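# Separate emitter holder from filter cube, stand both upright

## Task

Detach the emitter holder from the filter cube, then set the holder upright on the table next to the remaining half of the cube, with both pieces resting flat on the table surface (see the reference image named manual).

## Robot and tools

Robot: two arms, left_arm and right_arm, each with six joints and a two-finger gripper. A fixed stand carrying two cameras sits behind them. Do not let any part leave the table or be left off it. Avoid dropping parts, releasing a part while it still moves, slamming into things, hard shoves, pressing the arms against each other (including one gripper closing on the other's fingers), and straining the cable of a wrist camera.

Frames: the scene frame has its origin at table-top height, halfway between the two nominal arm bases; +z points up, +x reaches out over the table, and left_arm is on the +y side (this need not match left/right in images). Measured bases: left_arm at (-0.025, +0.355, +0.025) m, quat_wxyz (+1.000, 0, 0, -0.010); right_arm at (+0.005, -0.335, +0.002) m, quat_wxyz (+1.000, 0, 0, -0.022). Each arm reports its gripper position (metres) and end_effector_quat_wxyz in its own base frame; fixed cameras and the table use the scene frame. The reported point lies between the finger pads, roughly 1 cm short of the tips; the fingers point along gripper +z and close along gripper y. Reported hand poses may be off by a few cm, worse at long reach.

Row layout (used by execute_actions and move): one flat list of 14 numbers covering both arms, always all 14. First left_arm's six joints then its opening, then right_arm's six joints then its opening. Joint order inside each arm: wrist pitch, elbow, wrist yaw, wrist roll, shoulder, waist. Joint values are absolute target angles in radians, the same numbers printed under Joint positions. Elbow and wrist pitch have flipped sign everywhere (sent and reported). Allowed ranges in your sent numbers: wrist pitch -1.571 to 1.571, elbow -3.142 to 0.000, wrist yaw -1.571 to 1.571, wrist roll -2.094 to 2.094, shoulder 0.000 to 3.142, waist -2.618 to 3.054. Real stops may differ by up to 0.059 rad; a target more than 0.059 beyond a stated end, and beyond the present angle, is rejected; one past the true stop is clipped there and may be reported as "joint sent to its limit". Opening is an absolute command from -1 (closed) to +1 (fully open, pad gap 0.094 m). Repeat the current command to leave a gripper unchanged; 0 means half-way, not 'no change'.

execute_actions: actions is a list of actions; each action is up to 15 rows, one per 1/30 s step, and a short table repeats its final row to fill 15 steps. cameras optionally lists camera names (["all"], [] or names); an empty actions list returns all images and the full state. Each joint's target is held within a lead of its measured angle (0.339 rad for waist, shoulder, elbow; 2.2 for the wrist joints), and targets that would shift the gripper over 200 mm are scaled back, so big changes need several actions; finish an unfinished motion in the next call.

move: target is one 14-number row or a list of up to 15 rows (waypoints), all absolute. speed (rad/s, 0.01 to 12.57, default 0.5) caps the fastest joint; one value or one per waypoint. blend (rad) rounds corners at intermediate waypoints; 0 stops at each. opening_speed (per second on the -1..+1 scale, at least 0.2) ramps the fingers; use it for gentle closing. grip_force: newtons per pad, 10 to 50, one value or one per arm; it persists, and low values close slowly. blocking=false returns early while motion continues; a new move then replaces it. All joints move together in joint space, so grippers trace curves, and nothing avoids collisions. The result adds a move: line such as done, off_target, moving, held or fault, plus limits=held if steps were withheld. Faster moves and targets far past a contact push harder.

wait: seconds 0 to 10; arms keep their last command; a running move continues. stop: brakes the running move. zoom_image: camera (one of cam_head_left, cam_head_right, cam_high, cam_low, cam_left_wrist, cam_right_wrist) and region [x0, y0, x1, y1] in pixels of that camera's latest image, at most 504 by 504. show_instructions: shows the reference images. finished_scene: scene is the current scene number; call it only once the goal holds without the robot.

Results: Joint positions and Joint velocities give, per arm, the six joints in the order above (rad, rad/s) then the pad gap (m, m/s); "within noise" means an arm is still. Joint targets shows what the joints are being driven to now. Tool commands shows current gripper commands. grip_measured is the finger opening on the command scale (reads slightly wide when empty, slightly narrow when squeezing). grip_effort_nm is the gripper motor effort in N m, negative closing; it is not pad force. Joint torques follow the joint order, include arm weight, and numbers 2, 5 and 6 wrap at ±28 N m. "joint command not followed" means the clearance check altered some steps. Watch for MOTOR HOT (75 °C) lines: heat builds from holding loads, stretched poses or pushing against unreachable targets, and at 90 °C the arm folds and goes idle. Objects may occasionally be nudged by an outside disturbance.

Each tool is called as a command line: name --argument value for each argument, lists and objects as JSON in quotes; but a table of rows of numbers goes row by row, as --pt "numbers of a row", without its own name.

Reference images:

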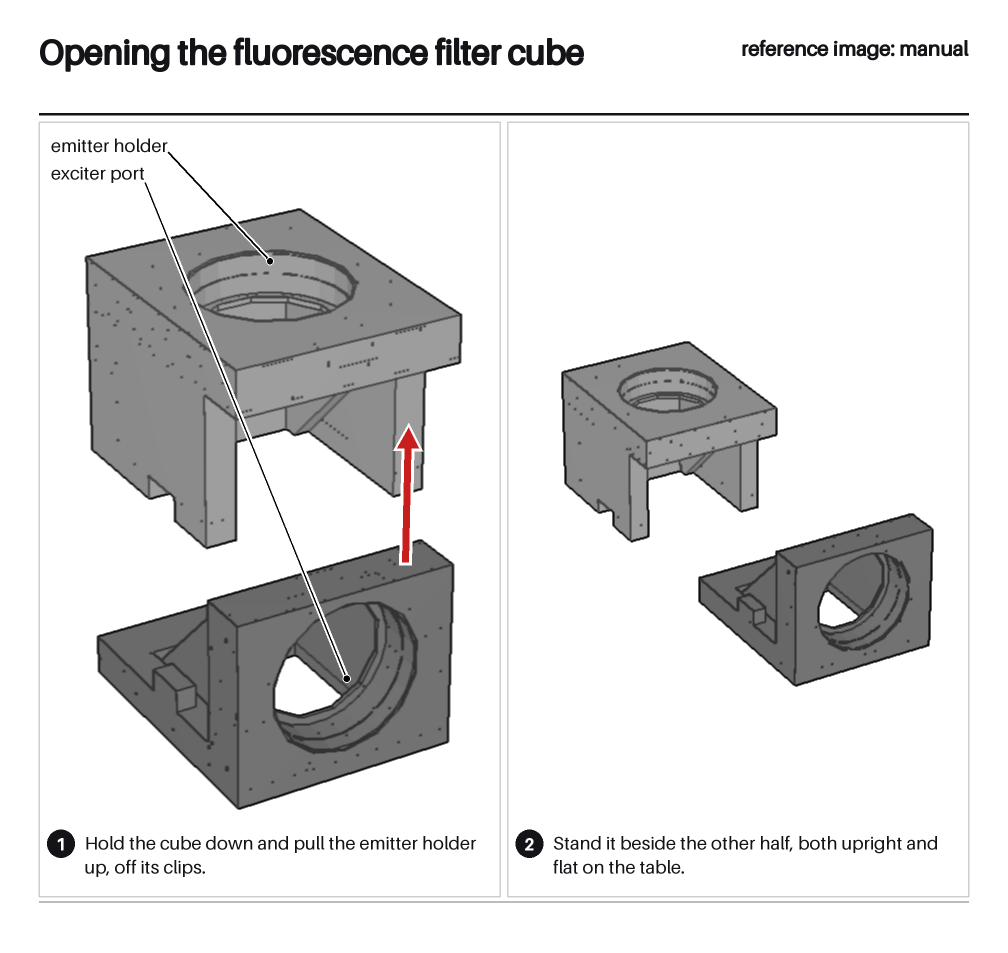

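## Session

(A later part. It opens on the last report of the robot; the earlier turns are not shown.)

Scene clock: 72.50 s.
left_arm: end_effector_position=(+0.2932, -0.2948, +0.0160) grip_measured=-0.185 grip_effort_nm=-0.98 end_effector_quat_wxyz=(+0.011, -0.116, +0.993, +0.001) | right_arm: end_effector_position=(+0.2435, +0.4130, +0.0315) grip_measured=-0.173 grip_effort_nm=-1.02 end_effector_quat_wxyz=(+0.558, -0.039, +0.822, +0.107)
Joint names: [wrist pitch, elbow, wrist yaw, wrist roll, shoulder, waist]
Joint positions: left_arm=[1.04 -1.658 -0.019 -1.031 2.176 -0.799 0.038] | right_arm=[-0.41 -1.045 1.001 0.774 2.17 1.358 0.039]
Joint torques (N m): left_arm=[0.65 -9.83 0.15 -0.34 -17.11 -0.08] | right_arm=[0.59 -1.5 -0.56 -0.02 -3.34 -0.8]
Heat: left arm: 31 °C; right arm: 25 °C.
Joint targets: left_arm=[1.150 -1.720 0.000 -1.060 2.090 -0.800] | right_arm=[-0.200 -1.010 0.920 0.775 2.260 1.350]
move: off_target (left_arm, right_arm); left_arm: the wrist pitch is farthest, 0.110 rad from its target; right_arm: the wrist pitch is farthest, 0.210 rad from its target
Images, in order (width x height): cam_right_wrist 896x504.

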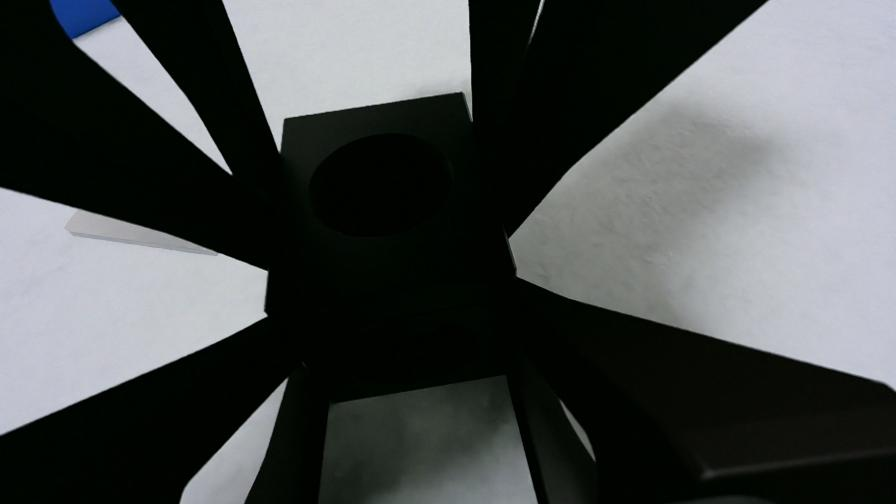

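move --target '[1.27,-1.82,0,-1.06,2.04,-0.80,-0.4,-0.04,-1.01,0.92,0.775,2.35,1.35,-0.4]' --speed 0.12 --cameras '["cam_right_wrist","cam_low"]'

zoom_image --camera "cam_low" --region '[430, 220, 530, 300]'

Scene clock: 74.47 s.
left_arm: end_effector_position=(+0.2973, -0.2955, +0.0321) grip_measured=-0.186 grip_effort_nm=-0.98 end_effector_quat_wxyz=(+0.016, -0.090, +0.996, +0.006) | right_arm: end_effector_position=(+0.2475, +0.4091, +0.0372) grip_measured=-0.173 grip_effort_nm=-1.02 end_effector_quat_wxyz=(+0.585, -0.014, +0.806, +0.086)
Joint names: [wrist pitch, elbow, wrist yaw, wrist roll, shoulder, waist]
Joint positions: left_arm=[1.108 -1.724 -0.032 -0.979 2.176 -0.799 0.038] | right_arm=[-0.4 -1.081 1.098 0.792 2.2 1.367 0.039]
Joint torques (N m): left_arm=[1.2 -12.66 0.25 -0.99 -20.98 -0.01] | right_arm=[2.13 1.83 -1.68 -0.19 1.37 -1.54]
Heat: left arm: 33 °C; right arm: 25 °C.
Joint targets: left_arm=[1.270 -1.820 0.000 -1.060 2.040 -0.800] | right_arm=[-0.040 -1.010 0.920 0.775 2.350 1.350]
move: off_target (left_arm, right_arm); left_arm: the wrist pitch is farthest, 0.162 rad from its target; right_arm: the wrist pitch is farthest, 0.360 rad from its target
Images, in order (width x height): cam_low 896x504, cam_right_wrist 896x504.

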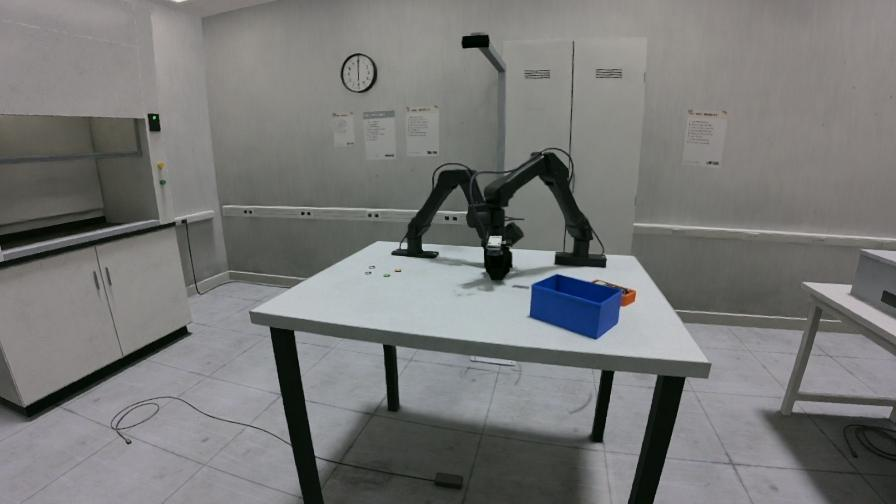

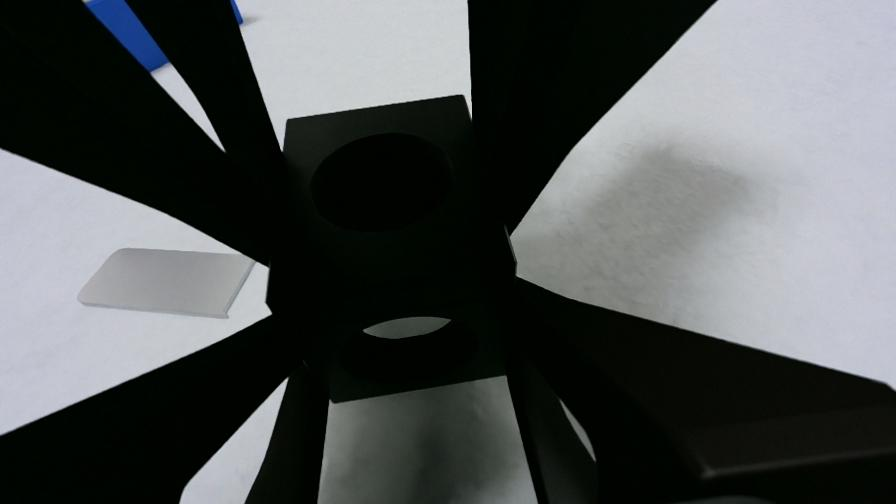

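Scaled by 5.040 from the camera's 896x504 image, which has a finer 1280x720 frame.

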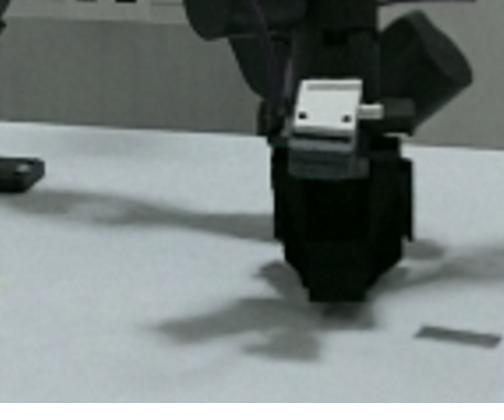

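move --target '[1.25,-1.81,0,-1.10,2.05,-0.80,-0.4,0.3,-0.93,0.7,0.775,2.45,1.35,-0.4]' --speed 0.2 --cameras '["cam_right_wrist","cam_low"]'

zoom_image --camera "cam_low" --region '[430, 220, 530, 300]'

Scene clock: 77.50 s.
left_arm: end_effector_position=(+0.2957, -0.2977, +0.0321) grip_measured=-0.186 grip_effort_nm=-0.98 end_effector_quat_wxyz=(+0.011, -0.090, +0.996, +0.001) | right_arm: end_effector_position=(+0.2437, +0.4055, +0.0326) grip_measured=-0.173 grip_effort_nm=-1.02 end_effector_quat_wxyz=(+0.581, -0.016, +0.810, +0.077)
Joint names: [wrist pitch, elbow, wrist yaw, wrist roll, shoulder, waist]
Joint positions: left_arm=[1.106 -1.724 -0.018 -0.98 2.176 -0.799 0.038] | right_arm=[-0.353 -1.081 1.104 0.822 2.2 1.375 0.039]
Joint torques (N m): left_arm=[1.02 -11.86 0.15 -1.41 -20.25 -0.2] | right_arm=[3.08 5.35 -2.93 -0.41 3.59 -1.57]
Heat: left arm: 36 °C; right arm: 26 °C.
Joint targets: left_arm=[1.250 -1.810 0.000 -1.100 2.050 -0.800] | right_arm=[0.105 -0.975 0.821 0.789 2.375 1.358]
move: off_target (left_arm, right_arm); left_arm: the wrist pitch is farthest, 0.144 rad from its target; right_arm: the wrist pitch is farthest, 0.653 rad from its target
Images, in order (width x height): cam_low 896x504, cam_right_wrist 896x504.

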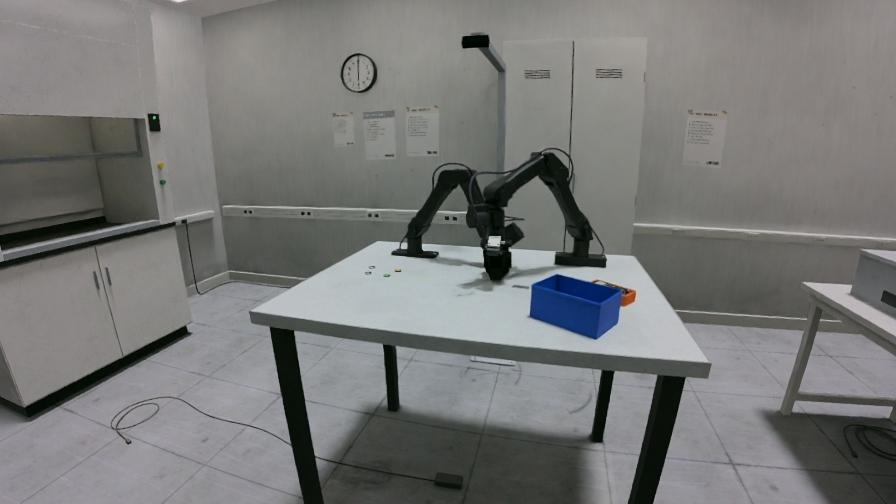

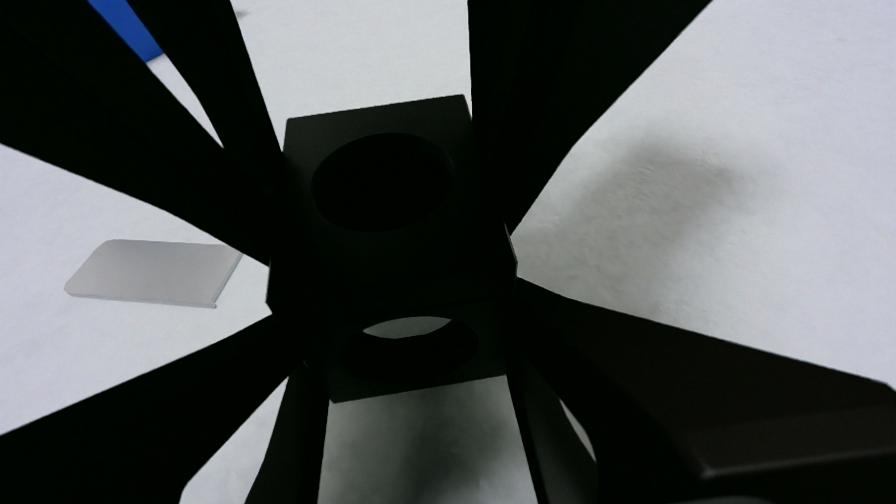

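Scaled by 5.040 from the camera's 896x504 image, which has a finer 1280x720 frame.

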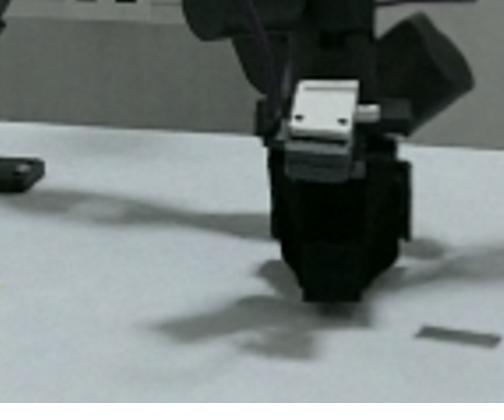

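move --target '[1.30,-1.87,0,-1.10,2.0,-0.80,-0.4,0.0,-1.0,0.8,0.78,2.45,1.35,-0.4]' --speed 0.12 --cameras '["cam_right_wrist","cam_low"]'

zoom_image --camera "cam_low" --region '[430, 220, 530, 300]'

Scene clock: 79.37 s.
left_arm: end_effector_position=(+0.2964, -0.2901, +0.0367) grip_measured=-0.186 grip_effort_nm=-0.98 end_effector_quat_wxyz=(+0.015, -0.090, +0.996, +0.020) | right_arm: end_effector_position=(+0.2466, +0.4156, +0.0380) grip_measured=-0.173 grip_effort_nm=-1.02 end_effector_quat_wxyz=(+0.593, +0.000, +0.799, +0.101)
Joint names: [wrist pitch, elbow, wrist yaw, wrist roll, shoulder, waist]
Joint positions: left_arm=[1.148 -1.742 -0.049 -0.979 2.176 -0.798 0.038] | right_arm=[-0.452 -1.094 1.116 0.796 2.226 1.375 0.039]
Joint torques (N m): left_arm=[1.08 -15.3 0.46 -1.43 -24.05 -0.08] | right_arm=[2.55 3.26 -3 -0.13 5.79 -2.04]
Heat: left arm: 37 °C; right arm: 27 °C.
Joint targets: left_arm=[1.300 -1.870 0.000 -1.100 2.000 -0.800] | right_arm=[-0.043 -1.009 0.830 0.781 2.429 1.352]
move: off_target (left_arm, right_arm); left_arm: the shoulder is farthest, 0.176 rad from its target; right_arm: the wrist pitch is farthest, 0.452 rad from its target
Images, in order (width x height): cam_low 896x504, cam_right_wrist 896x504.

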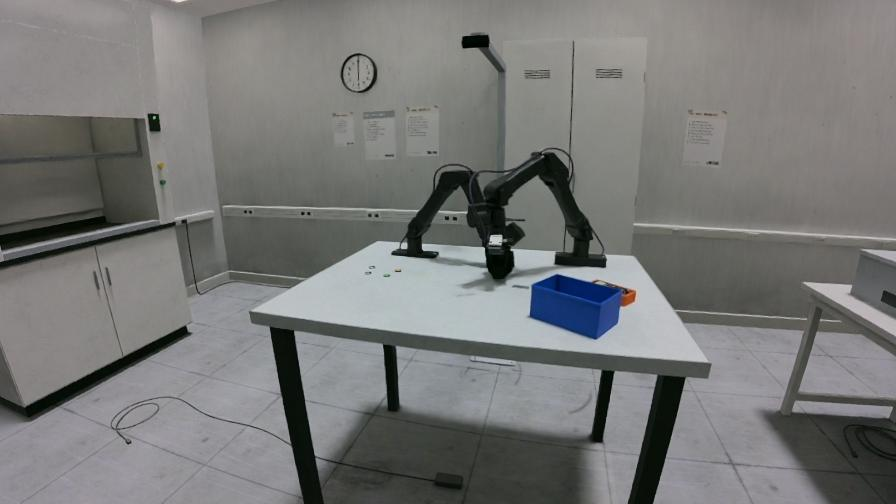

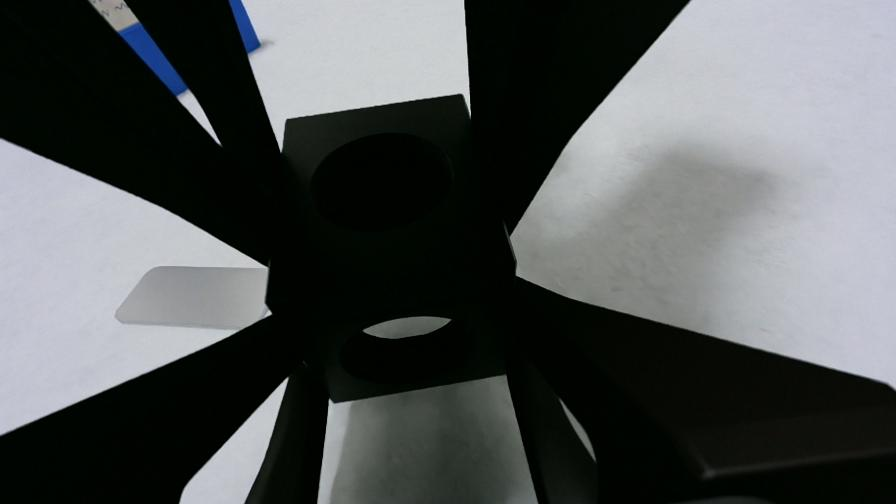

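Scaled by 5.040 from the camera's 896x504 image, which has a finer 1280x720 frame.

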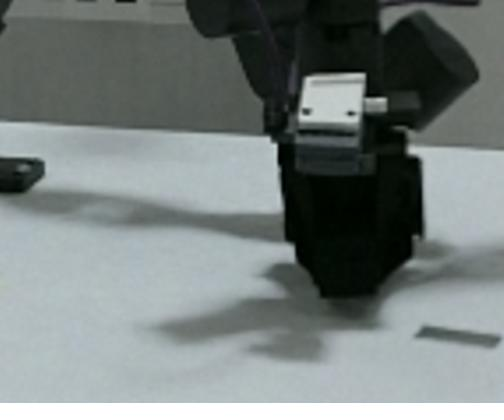

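move --target '[1.32,-1.91,0,-1.10,1.96,-0.80,-0.4,0.08,-1.0,0.65,0.78,2.42,1.35,-0.4]' --speed 0.15 --cameras '["cam_right_wrist","cam_low"]'

zoom_image --camera "cam_low" --region '[430, 220, 530, 300]'

Scene clock: 82.23 s.
left_arm: end_effector_position=(+0.2960, -0.2816, +0.0447) grip_measured=-0.186 grip_effort_nm=-0.98 end_effector_quat_wxyz=(+0.011, -0.102, +0.994, +0.035) | right_arm: end_effector_position=(+0.2450, +0.4256, +0.0468) grip_measured=-0.173 grip_effort_nm=-1.02 end_effector_quat_wxyz=(+0.584, -0.003, +0.802, +0.124)
Joint names: [wrist pitch, elbow, wrist yaw, wrist roll, shoulder, waist]
Joint positions: left_arm=[1.209 -1.772 -0.061 -0.995 2.176 -0.79 0.038] | right_arm=[-0.454 -1.102 1.074 0.791 2.201 1.375 0.039]
Joint torques (N m): left_arm=[0.78 -16.01 0.56 -1.24 25.29 -0.77] | right_arm=[2.71 2.71 -3.7 -0.11 3.48 -1.77]
Heat: left arm: 41 °C; right arm: 28 °C.
Joint targets: left_arm=[1.320 -1.910 0.000 -1.100 1.960 -0.800] | right_arm=[-0.023 -1.020 0.732 0.782 2.378 1.355]
move: off_target (left_arm, right_arm); left_arm: the shoulder is farthest, 0.216 rad from its target; right_arm: the wrist pitch is farthest, 0.534 rad from its target
Images, in order (width x height): cam_low 896x504, cam_right_wrist 896x504.

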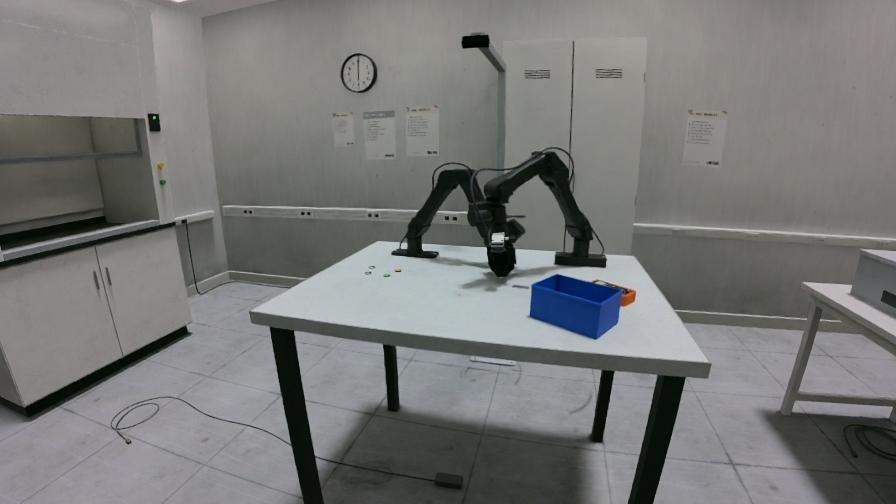

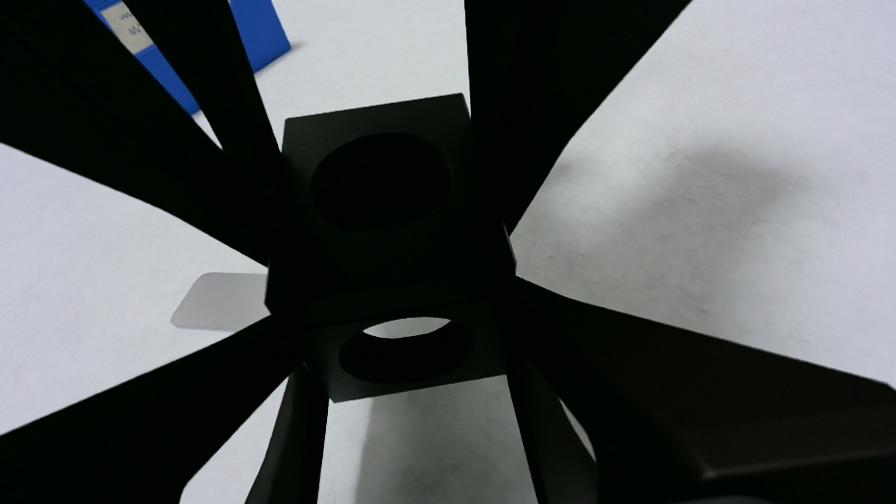

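Scaled by 5.040 from the camera's 896x504 image, which has a finer 1280x720 frame.

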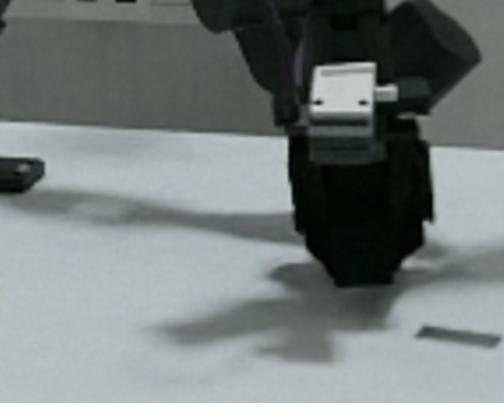

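move --target '[1.6,-1.86,0,-1.06,2.0,-0.80,-0.4,0.08,-1.0,0.65,0.78,2.42,1.35,-0.4]' --speed 0.2 --cameras '["cam_right_wrist","cam_low"]'

zoom_image --camera "cam_low" --region '[430, 220, 530, 300]'

Scene clock: 86.43 s.
left_arm: end_effector_position=(+0.2867, -0.2598, +0.0468) grip_measured=-0.186 grip_effort_nm=-0.98 end_effector_quat_wxyz=(-0.008, -0.123, +0.989, +0.076) | right_arm: end_effector_position=(+0.2377, +0.4454, +0.0524) grip_measured=-0.173 grip_effort_nm=-1.02 end_effector_quat_wxyz=(+0.568, -0.007, +0.805, +0.172)
Joint names: [wrist pitch, elbow, wrist yaw, wrist roll, shoulder, waist]
Joint positions: left_arm=[1.296 -1.772 -0.081 -1.03 2.176 -0.777 0.038] | right_arm=[-0.497 -1.113 1.004 0.794 2.195 1.384 0.039]
Joint torques (N m): left_arm=[2.76 -11.78 0.75 -0.36 -23.88 -1.74] | right_arm=[2.7 3.03 -2.86 -0.14 2.96 -2.32]
Heat: left arm: 45 °C; right arm: 30 °C.
Joint targets: left_arm=[1.578 -1.860 0.000 -1.060 2.000 -0.800] | right_arm=[-0.057 -1.027 0.734 0.783 2.366 1.358]
joint sent to its limit (left arm) — the wrist pitch, upper limit.
move: off_target (left_arm, right_arm); left_arm: the wrist pitch is farthest, 0.304 rad from its target; right_arm: the wrist pitch is farthest, 0.577 rad from its target
Images, in order (width x height): cam_low 896x504, cam_right_wrist 896x504.

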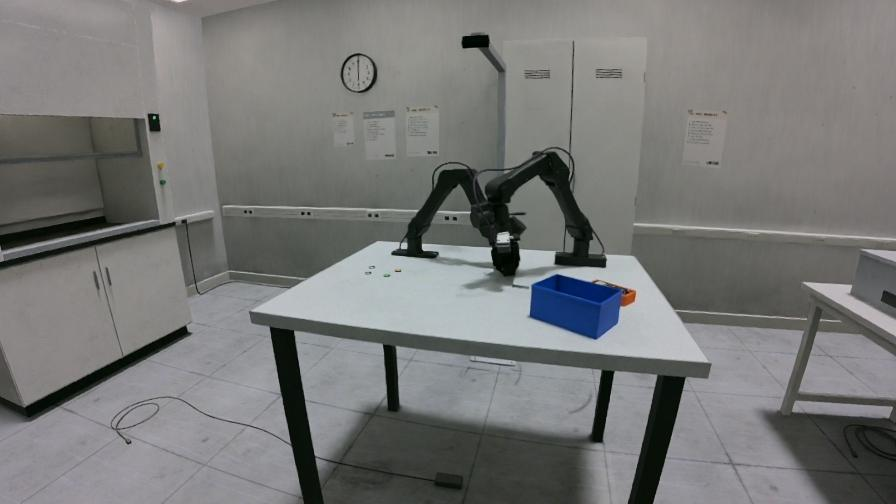

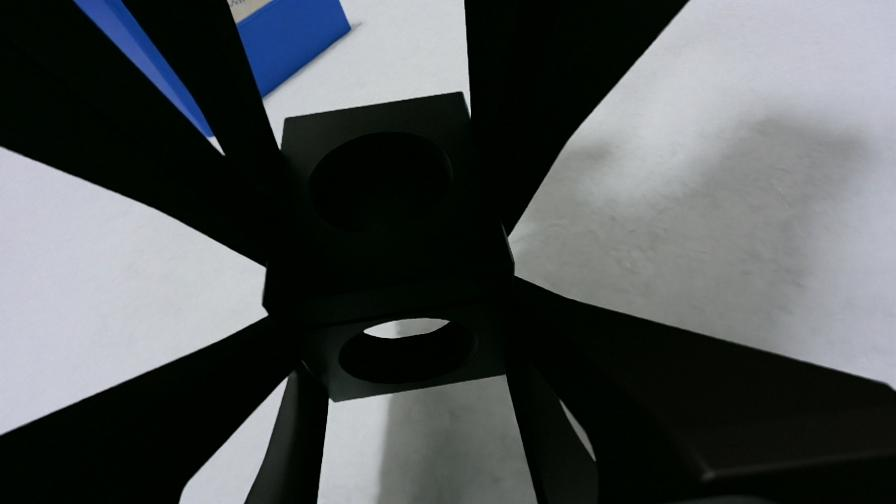

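Scaled by 5.040 from the camera's 896x504 image, which has a finer 1280x720 frame.

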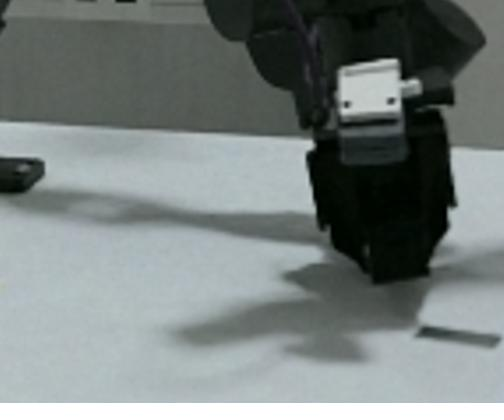

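move --pt "1.10 -1.70 0 -1.06 2.12 -0.80 -0.4 -0.35 -1.01 0.92 0.775 2.2 1.35 -0.4" --pt "1.045 -1.615 0 -1.06 2.165 -0.80 -0.4 -0.41 -1.01 0.92 0.775 2.15 1.35 -0.4" --speed 0.2 --cameras '["cam_right_wrist","cam_low","cam_left_wrist"]'

zoom_image --camera "cam_low" --region '[430, 220, 530, 300]'

Scene clock: 91.00 s.
left_arm: end_effector_position=(+0.2882, -0.2860, +0.0141) grip_measured=-0.186 grip_effort_nm=-0.98 end_effector_quat_wxyz=(-0.004, -0.129, +0.992, +0.009) | right_arm: end_effector_position=(+0.2386, +0.4232, +0.0366) grip_measured=-0.173 grip_effort_nm=-1.02 end_effector_quat_wxyz=(+0.556, -0.042, +0.819, +0.138)
Joint names: [wrist pitch, elbow, wrist yaw, wrist roll, shoulder, waist]
Joint positions: left_arm=[1.061 -1.643 -0.004 -1.045 2.171 -0.786 0.038] | right_arm=[-0.479 -1.031 0.969 0.754 2.163 1.366 0.039]
Joint torques (N m): left_arm=[-0.62 -2.67 0.02 -0.18 -10.8 -1.07] | right_arm=[-0.8 -2.78 -0.23 0.2 -11.47 -1.48]
Heat: left arm: 45 °C; right arm: 30 °C.
Joint targets: left_arm=[1.045 -1.615 0.000 -1.060 2.165 -0.800] | right_arm=[-0.410 -1.010 0.920 0.775 2.150 1.350]
move: off_target (right_arm); right_arm: the wrist pitch is farthest, 0.069 rad from its target
Images, in order (width x height): cam_low 896x504, cam_left_wrist 896x504, cam_right_wrist 896x504.

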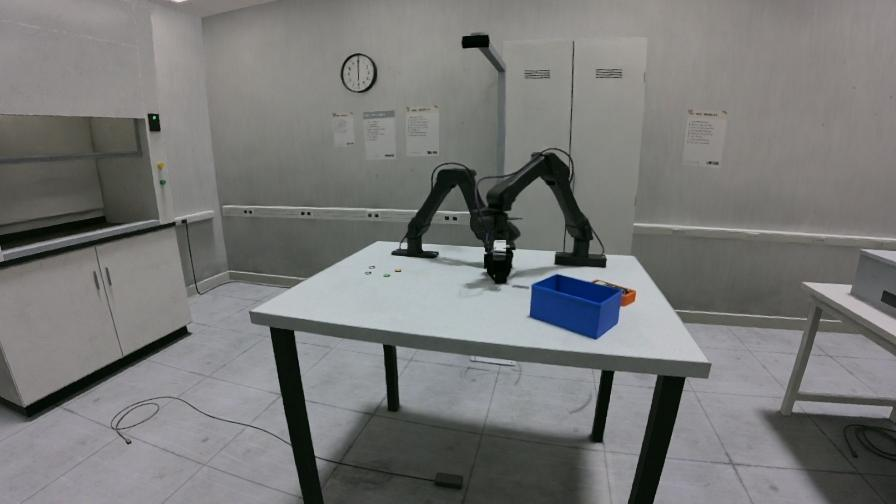

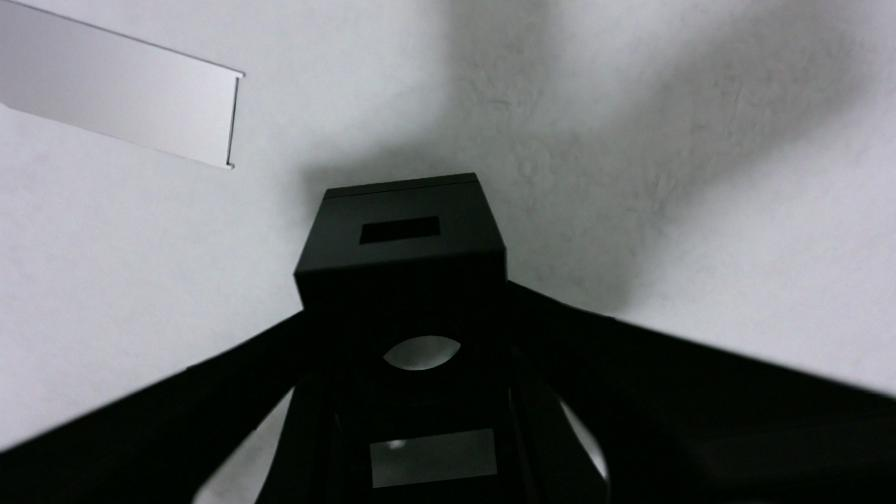

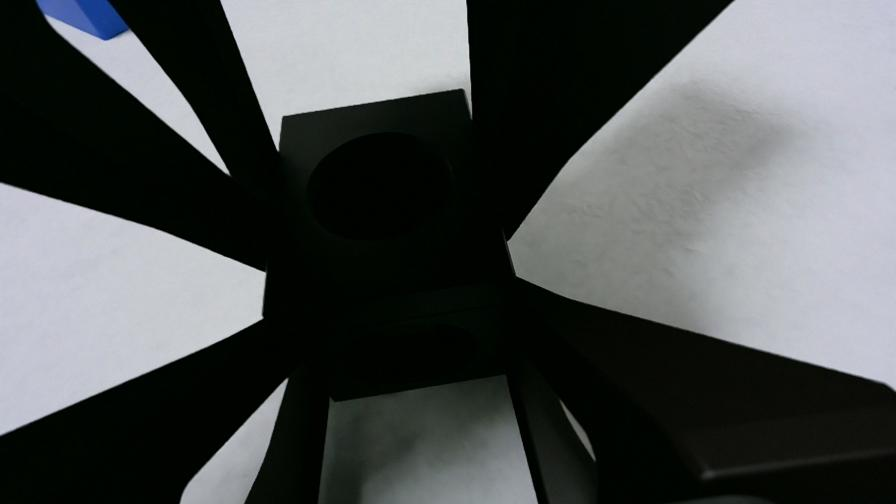

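Scaled by 5.040 from the camera's 896x504 image, which has a finer 1280x720 frame.

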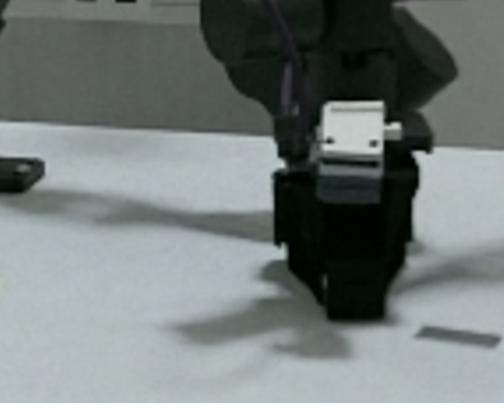

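move --pt "1.045 -1.615 0 -1.06 2.165 -0.80 -0.4 -0.44 -1.015 0.96 0.76 2.145 1.366 0.2" --pt "1.045 -1.615 0 -1.06 2.165 -0.80 -0.4 -0.43 -1.015 1.0 0.76 2.145 1.388 0.2" --speed 0.1 --opening_speed 0.6 --cameras '["cam_right_wrist","cam_left_wrist"]'

Scene clock: 93.37 s.
left_arm: end_effector_position=(+0.2878, -0.2859, +0.0138) grip_measured=-0.186 grip_effort_nm=-0.98 end_effector_quat_wxyz=(-0.005, -0.133, +0.991, +0.009) | right_arm: end_effector_position=(+0.2342, +0.4227, +0.0372) grip_measured=+0.197 grip_effort_nm=0.15 end_effector_quat_wxyz=(+0.560, -0.047, +0.817, +0.132)
Joint names: [wrist pitch, elbow, wrist yaw, wrist roll, shoulder, waist]
Joint positions: left_arm=[1.06 -1.641 -0.003 -1.052 2.171 -0.786 0.038] | right_arm=[-0.469 -1.031 0.988 0.751 2.163 1.38 0.056]
Joint torques (N m): left_arm=[-0.61 -2.84 -0.01 -0.11 -10.84 -1.11] | right_arm=[-1.05 -3.23 0.47 0.08 -11.86 0.69]
Heat: left arm: 44 °C; right arm: 29 °C.
Joint targets: left_arm=[1.045 -1.615 0.000 -1.060 2.165 -0.800] | right_arm=[-0.430 -1.015 1.000 0.760 2.145 1.388]
move: off_target (right_arm); right_arm: the wrist pitch is farthest, 0.039 rad from its target
Images, in order (width x height): cam_left_wrist 896x504, cam_right_wrist 896x504.

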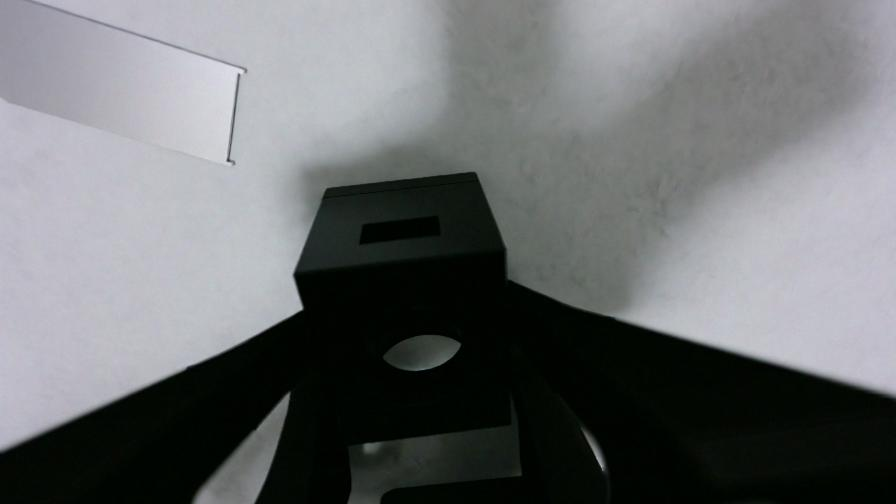

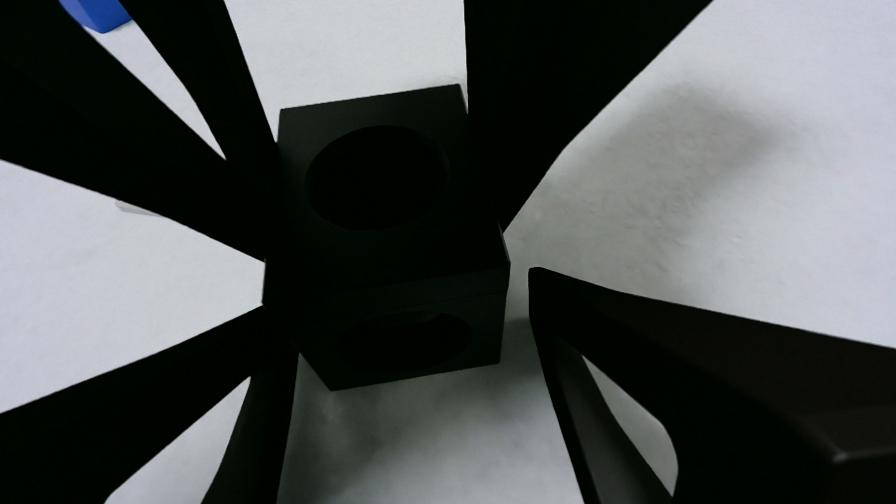

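move --pt "1.045 -1.615 0 -1.06 2.165 -0.80 -0.4 -0.43 -1.015 1.0 0.76 2.145 1.407 0.2" --pt "1.045 -1.615 0 -1.06 2.165 -0.80 -0.4 -0.43 -1.015 1.0 0.76 2.145 1.403 -0.4" --speed 0.1 --opening_speed 0.6 --cameras '["cam_right_wrist","cam_left_wrist"]'

Scene clock: 95.90 s.
left_arm: end_effector_position=(+0.2878, -0.2859, +0.0138) grip_measured=-0.186 grip_effort_nm=-0.98 end_effector_quat_wxyz=(-0.005, -0.133, +0.991, +0.009) | right_arm: end_effector_position=(+0.2277, +0.4224, +0.0358) grip_measured=-0.180 grip_effort_nm=-1.02 end_effector_quat_wxyz=(+0.561, -0.054, +0.816, +0.126)
Joint names: [wrist pitch, elbow, wrist yaw, wrist roll, shoulder, waist]
Joint positions: left_arm=[1.06 -1.641 -0.003 -1.052 2.171 -0.786 0.038] | right_arm=[-0.452 -1.029 1.002 0.754 2.163 1.396 0.039]
Joint torques (N m): left_arm=[-0.6 -2.82 -0.01 -0.11 -10.81 -1.07] | right_arm=[-1.19 -3.36 0.33 0.05 -11.82 0.49]
Heat: left arm: 42 °C; right arm: 29 °C.
Joint targets: left_arm=[1.045 -1.615 0.000 -1.060 2.165 -0.800] | right_arm=[-0.430 -1.015 1.000 0.760 2.145 1.403]
move: done
Images, in order (width x height): cam_left_wrist 896x504, cam_right_wrist 896x504.

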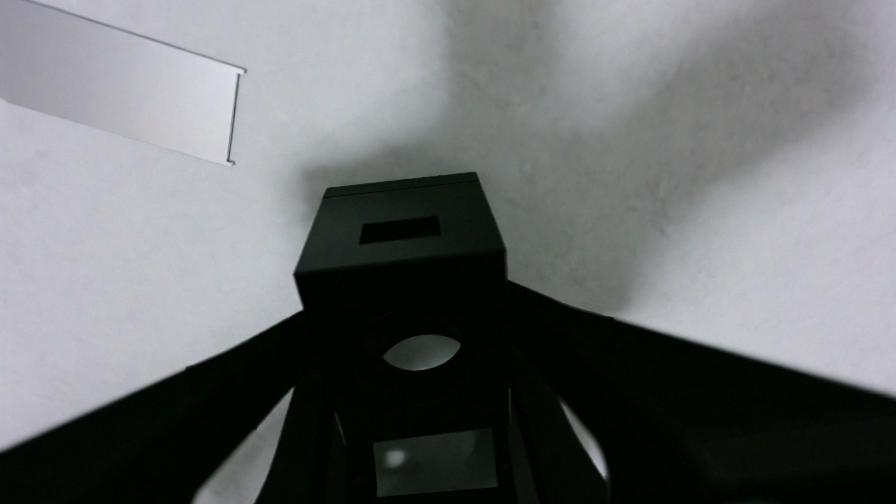

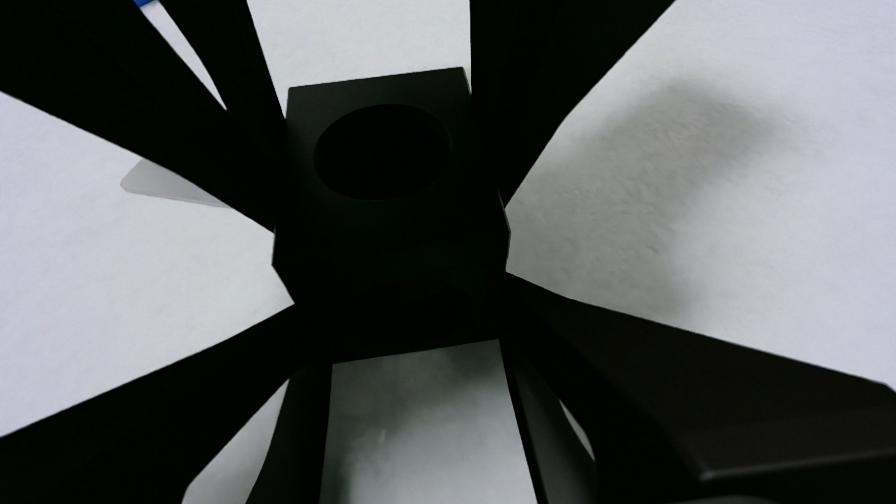

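move --pt "1.045 -1.63 0 -1.06 2.16 -0.80 -0.4 -0.2 -1.01 0.9 0.76 2.28 1.39 -0.4" --pt "1.2 -1.78 0 -1.06 2.07 -0.80 -0.4 -0.08 -1.0 0.8 0.76 2.36 1.38 -0.4" --speed 0.12 --blend 0.05 --cameras '["cam_right_wrist","cam_low"]'

zoom_image --camera "cam_low" --region '[430, 220, 530, 300]'

Scene clock: 99.87 s.
left_arm: end_effector_position=(+0.2903, -0.2873, +0.0275) grip_measured=-0.186 grip_effort_nm=-0.98 end_effector_quat_wxyz=(-0.003, -0.113, +0.994, +0.012) | right_arm: end_effector_position=(+0.2311, +0.4178, +0.0235) grip_measured=-0.180 grip_effort_nm=-1.02 end_effector_quat_wxyz=(+0.569, -0.045, +0.815, +0.098)
Joint names: [wrist pitch, elbow, wrist yaw, wrist roll, shoulder, waist]
Joint positions: left_arm=[1.117 -1.694 -0.011 -1.014 2.169 -0.787 0.038] | right_arm=[-0.409 -1.066 1.053 0.784 2.214 1.398 0.039]
Joint torques (N m): left_arm=[0.43 -11.75 0.09 -0.55 -18.07 -1.01] | right_arm=[1.78 1.4 -2.59 -0.26 1.02 -1.59]
Heat: left arm: 41 °C; right arm: 28 °C.
Joint targets: left_arm=[1.200 -1.780 0.000 -1.060 2.070 -0.800] | right_arm=[-0.080 -1.000 0.800 0.760 2.360 1.380]
move: off_target (left_arm, right_arm); left_arm: the shoulder is farthest, 0.099 rad from its target; right_arm: the wrist pitch is farthest, 0.329 rad from its target
Images, in order (width x height): cam_low 896x504, cam_right_wrist 896x504.

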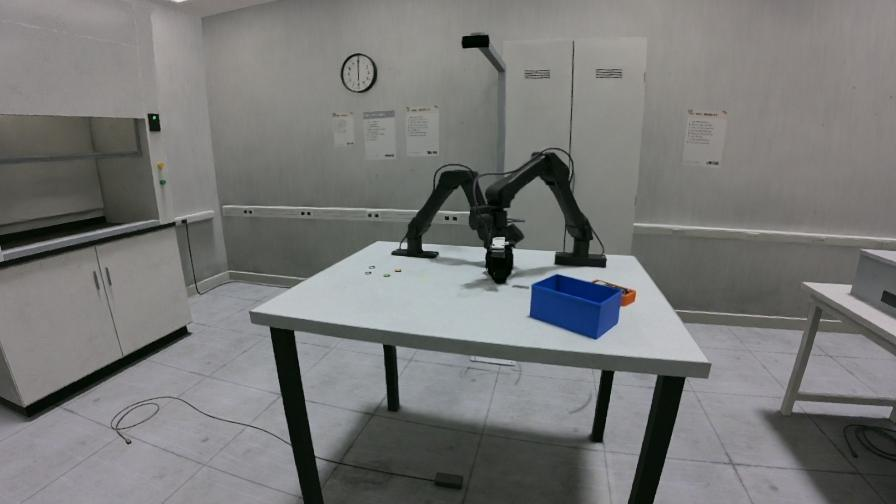

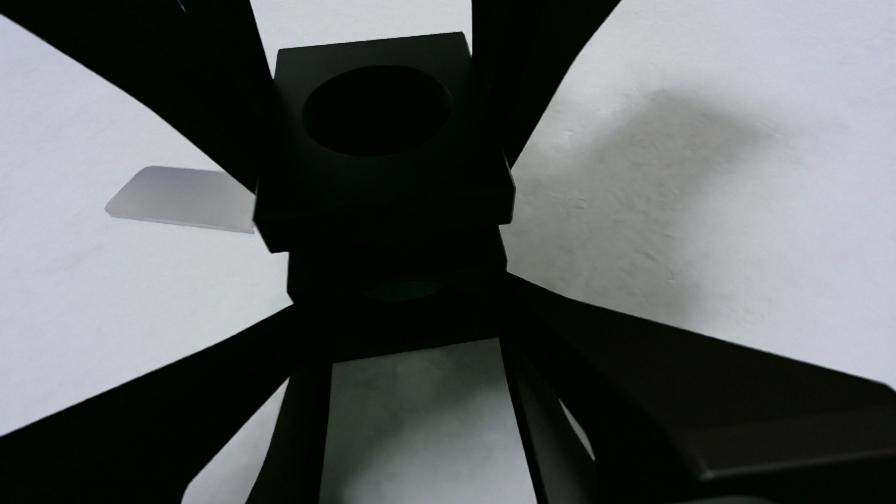

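Scaled by 5.040 from the camera's 896x504 image, which has a finer 1280x720 frame.

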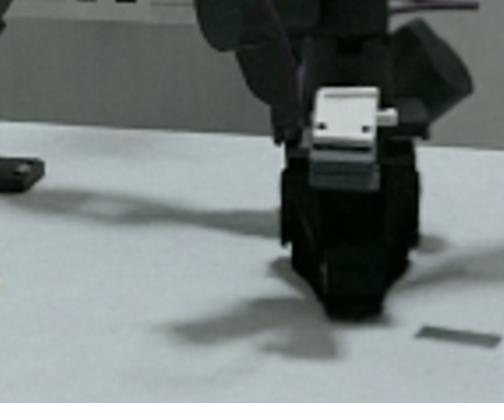

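move --target '[1.28,-1.84,0,-1.06,2.04,-0.80,-0.4,-0.12,-1.0,0.84,0.76,2.33,1.38,-0.4]' --speed 0.1 --cameras '["cam_right_wrist"]'

Scene clock: 101.27 s.
left_arm: end_effector_position=(+0.2907, -0.2892, +0.0395) grip_measured=-0.186 grip_effort_nm=-0.97 end_effector_quat_wxyz=(-0.004, -0.112, +0.994, +0.013) | right_arm: end_effector_position=(+0.2330, +0.4163, +0.0299) grip_measured=-0.180 grip_effort_nm=-1.02 end_effector_quat_wxyz=(+0.579, -0.037, +0.809, +0.096)
Joint names: [wrist pitch, elbow, wrist yaw, wrist roll, shoulder, waist]
Joint positions: left_arm=[1.17 -1.743 -0.009 -1.014 2.169 -0.789 0.038] | right_arm=[-0.422 -1.066 1.078 0.777 2.209 1.398 0.039]
Joint torques (N m): left_arm=[0.73 -12.67 0.04 -0.56 -20.38 -0.88] | right_arm=[1.53 1.46 -2.4 -0.17 -1.09 -1.58]
Heat: left arm: 42 °C; right arm: 28 °C.
Joint targets: left_arm=[1.280 -1.840 0.000 -1.060 2.040 -0.800] | right_arm=[-0.120 -1.000 0.840 0.760 2.330 1.380]
move: off_target (left_arm, right_arm); left_arm: the shoulder is farthest, 0.129 rad from its target; right_arm: the wrist pitch is farthest, 0.302 rad from its target
Images, in order (width x height): cam_right_wrist 896x504.

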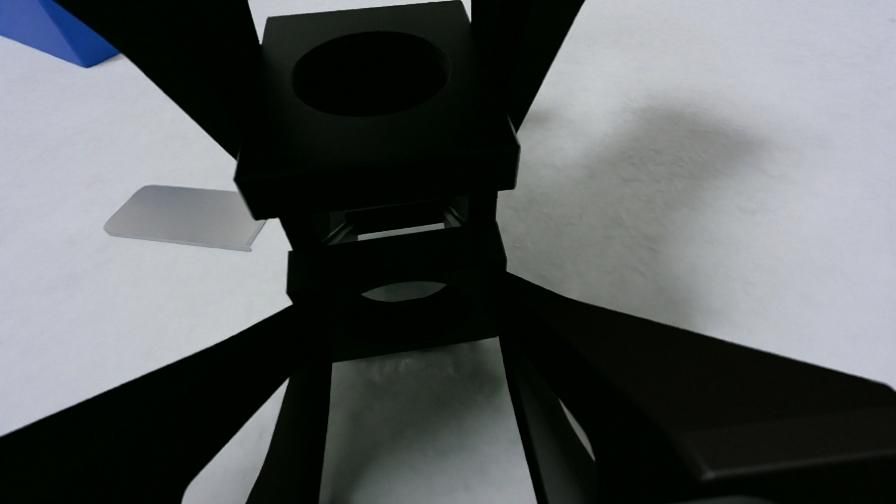

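move --pt "1.40 -1.93 0 -1.06 2.01 -0.80 -0.4 -0.2 -1.0 0.88 0.76 2.28 1.39 -0.4" --pt "1.54 -2.04 0 -1.06 1.99 -0.80 -0.4 -0.32 -1.01 0.95 0.76 2.21 1.4 -0.4" --speed 0.15 --blend 0.05 --cameras '["cam_right_wrist","cam_left_wrist"]'

Scene clock: 103.87 s.
left_arm: end_effector_position=(+0.2742, -0.2776, +0.1593) grip_measured=-0.186 grip_effort_nm=-0.98 end_effector_quat_wxyz=(+0.007, -0.129, +0.992, -0.010) | right_arm: end_effector_position=(+0.2306, +0.4215, +0.0320) grip_measured=-0.181 grip_effort_nm=-1.02 end_effector_quat_wxyz=(+0.568, -0.050, +0.814, +0.113)
Joint names: [wrist pitch, elbow, wrist yaw, wrist roll, shoulder, waist]
Joint positions: left_arm=[1.525 -2.014 0.002 -1.053 2.034 -0.793 0.038] | right_arm=[-0.443 -1.05 1.029 0.755 2.188 1.396 0.038]
Joint torques (N m): left_arm=[-0.34 -6.97 -0.04 -0.11 -12.74 -0.51] | right_arm=[-0.24 -1.09 -0.54 0.04 -8.76 0.36]
Heat: left arm: 41 °C; right arm: 28 °C.
Joint targets: left_arm=[1.540 -2.040 0.000 -1.060 1.990 -0.800] | right_arm=[-0.320 -1.010 0.950 0.760 2.210 1.400]
move: off_target (left_arm, right_arm); left_arm: the shoulder is farthest, 0.044 rad from its target; right_arm: the wrist pitch is farthest, 0.123 rad from its target
Images, in order (width x height): cam_left_wrist 896x504, cam_right_wrist 896x504.

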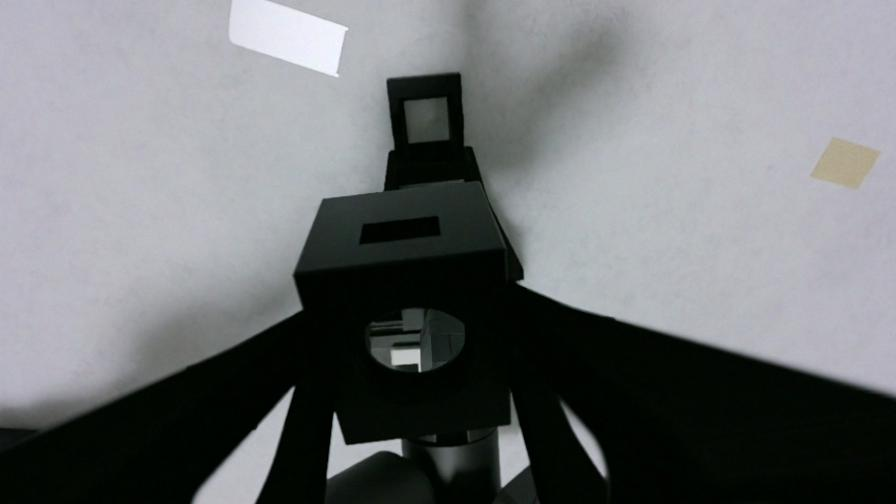

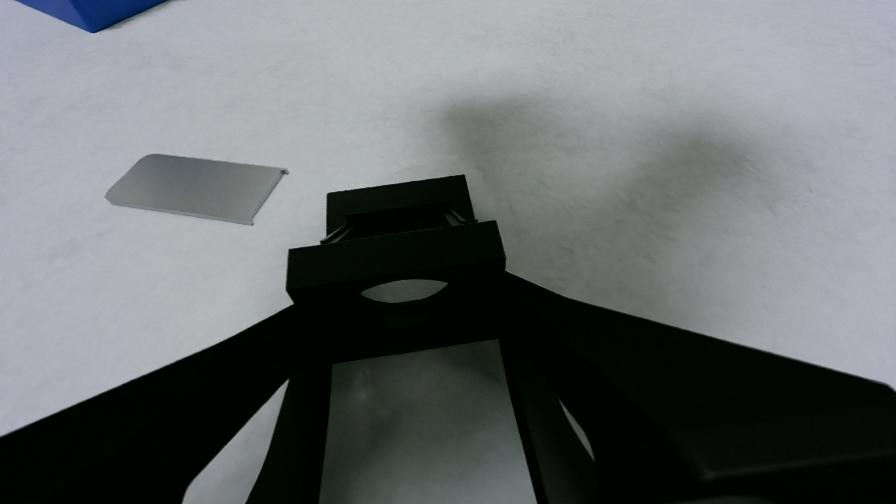

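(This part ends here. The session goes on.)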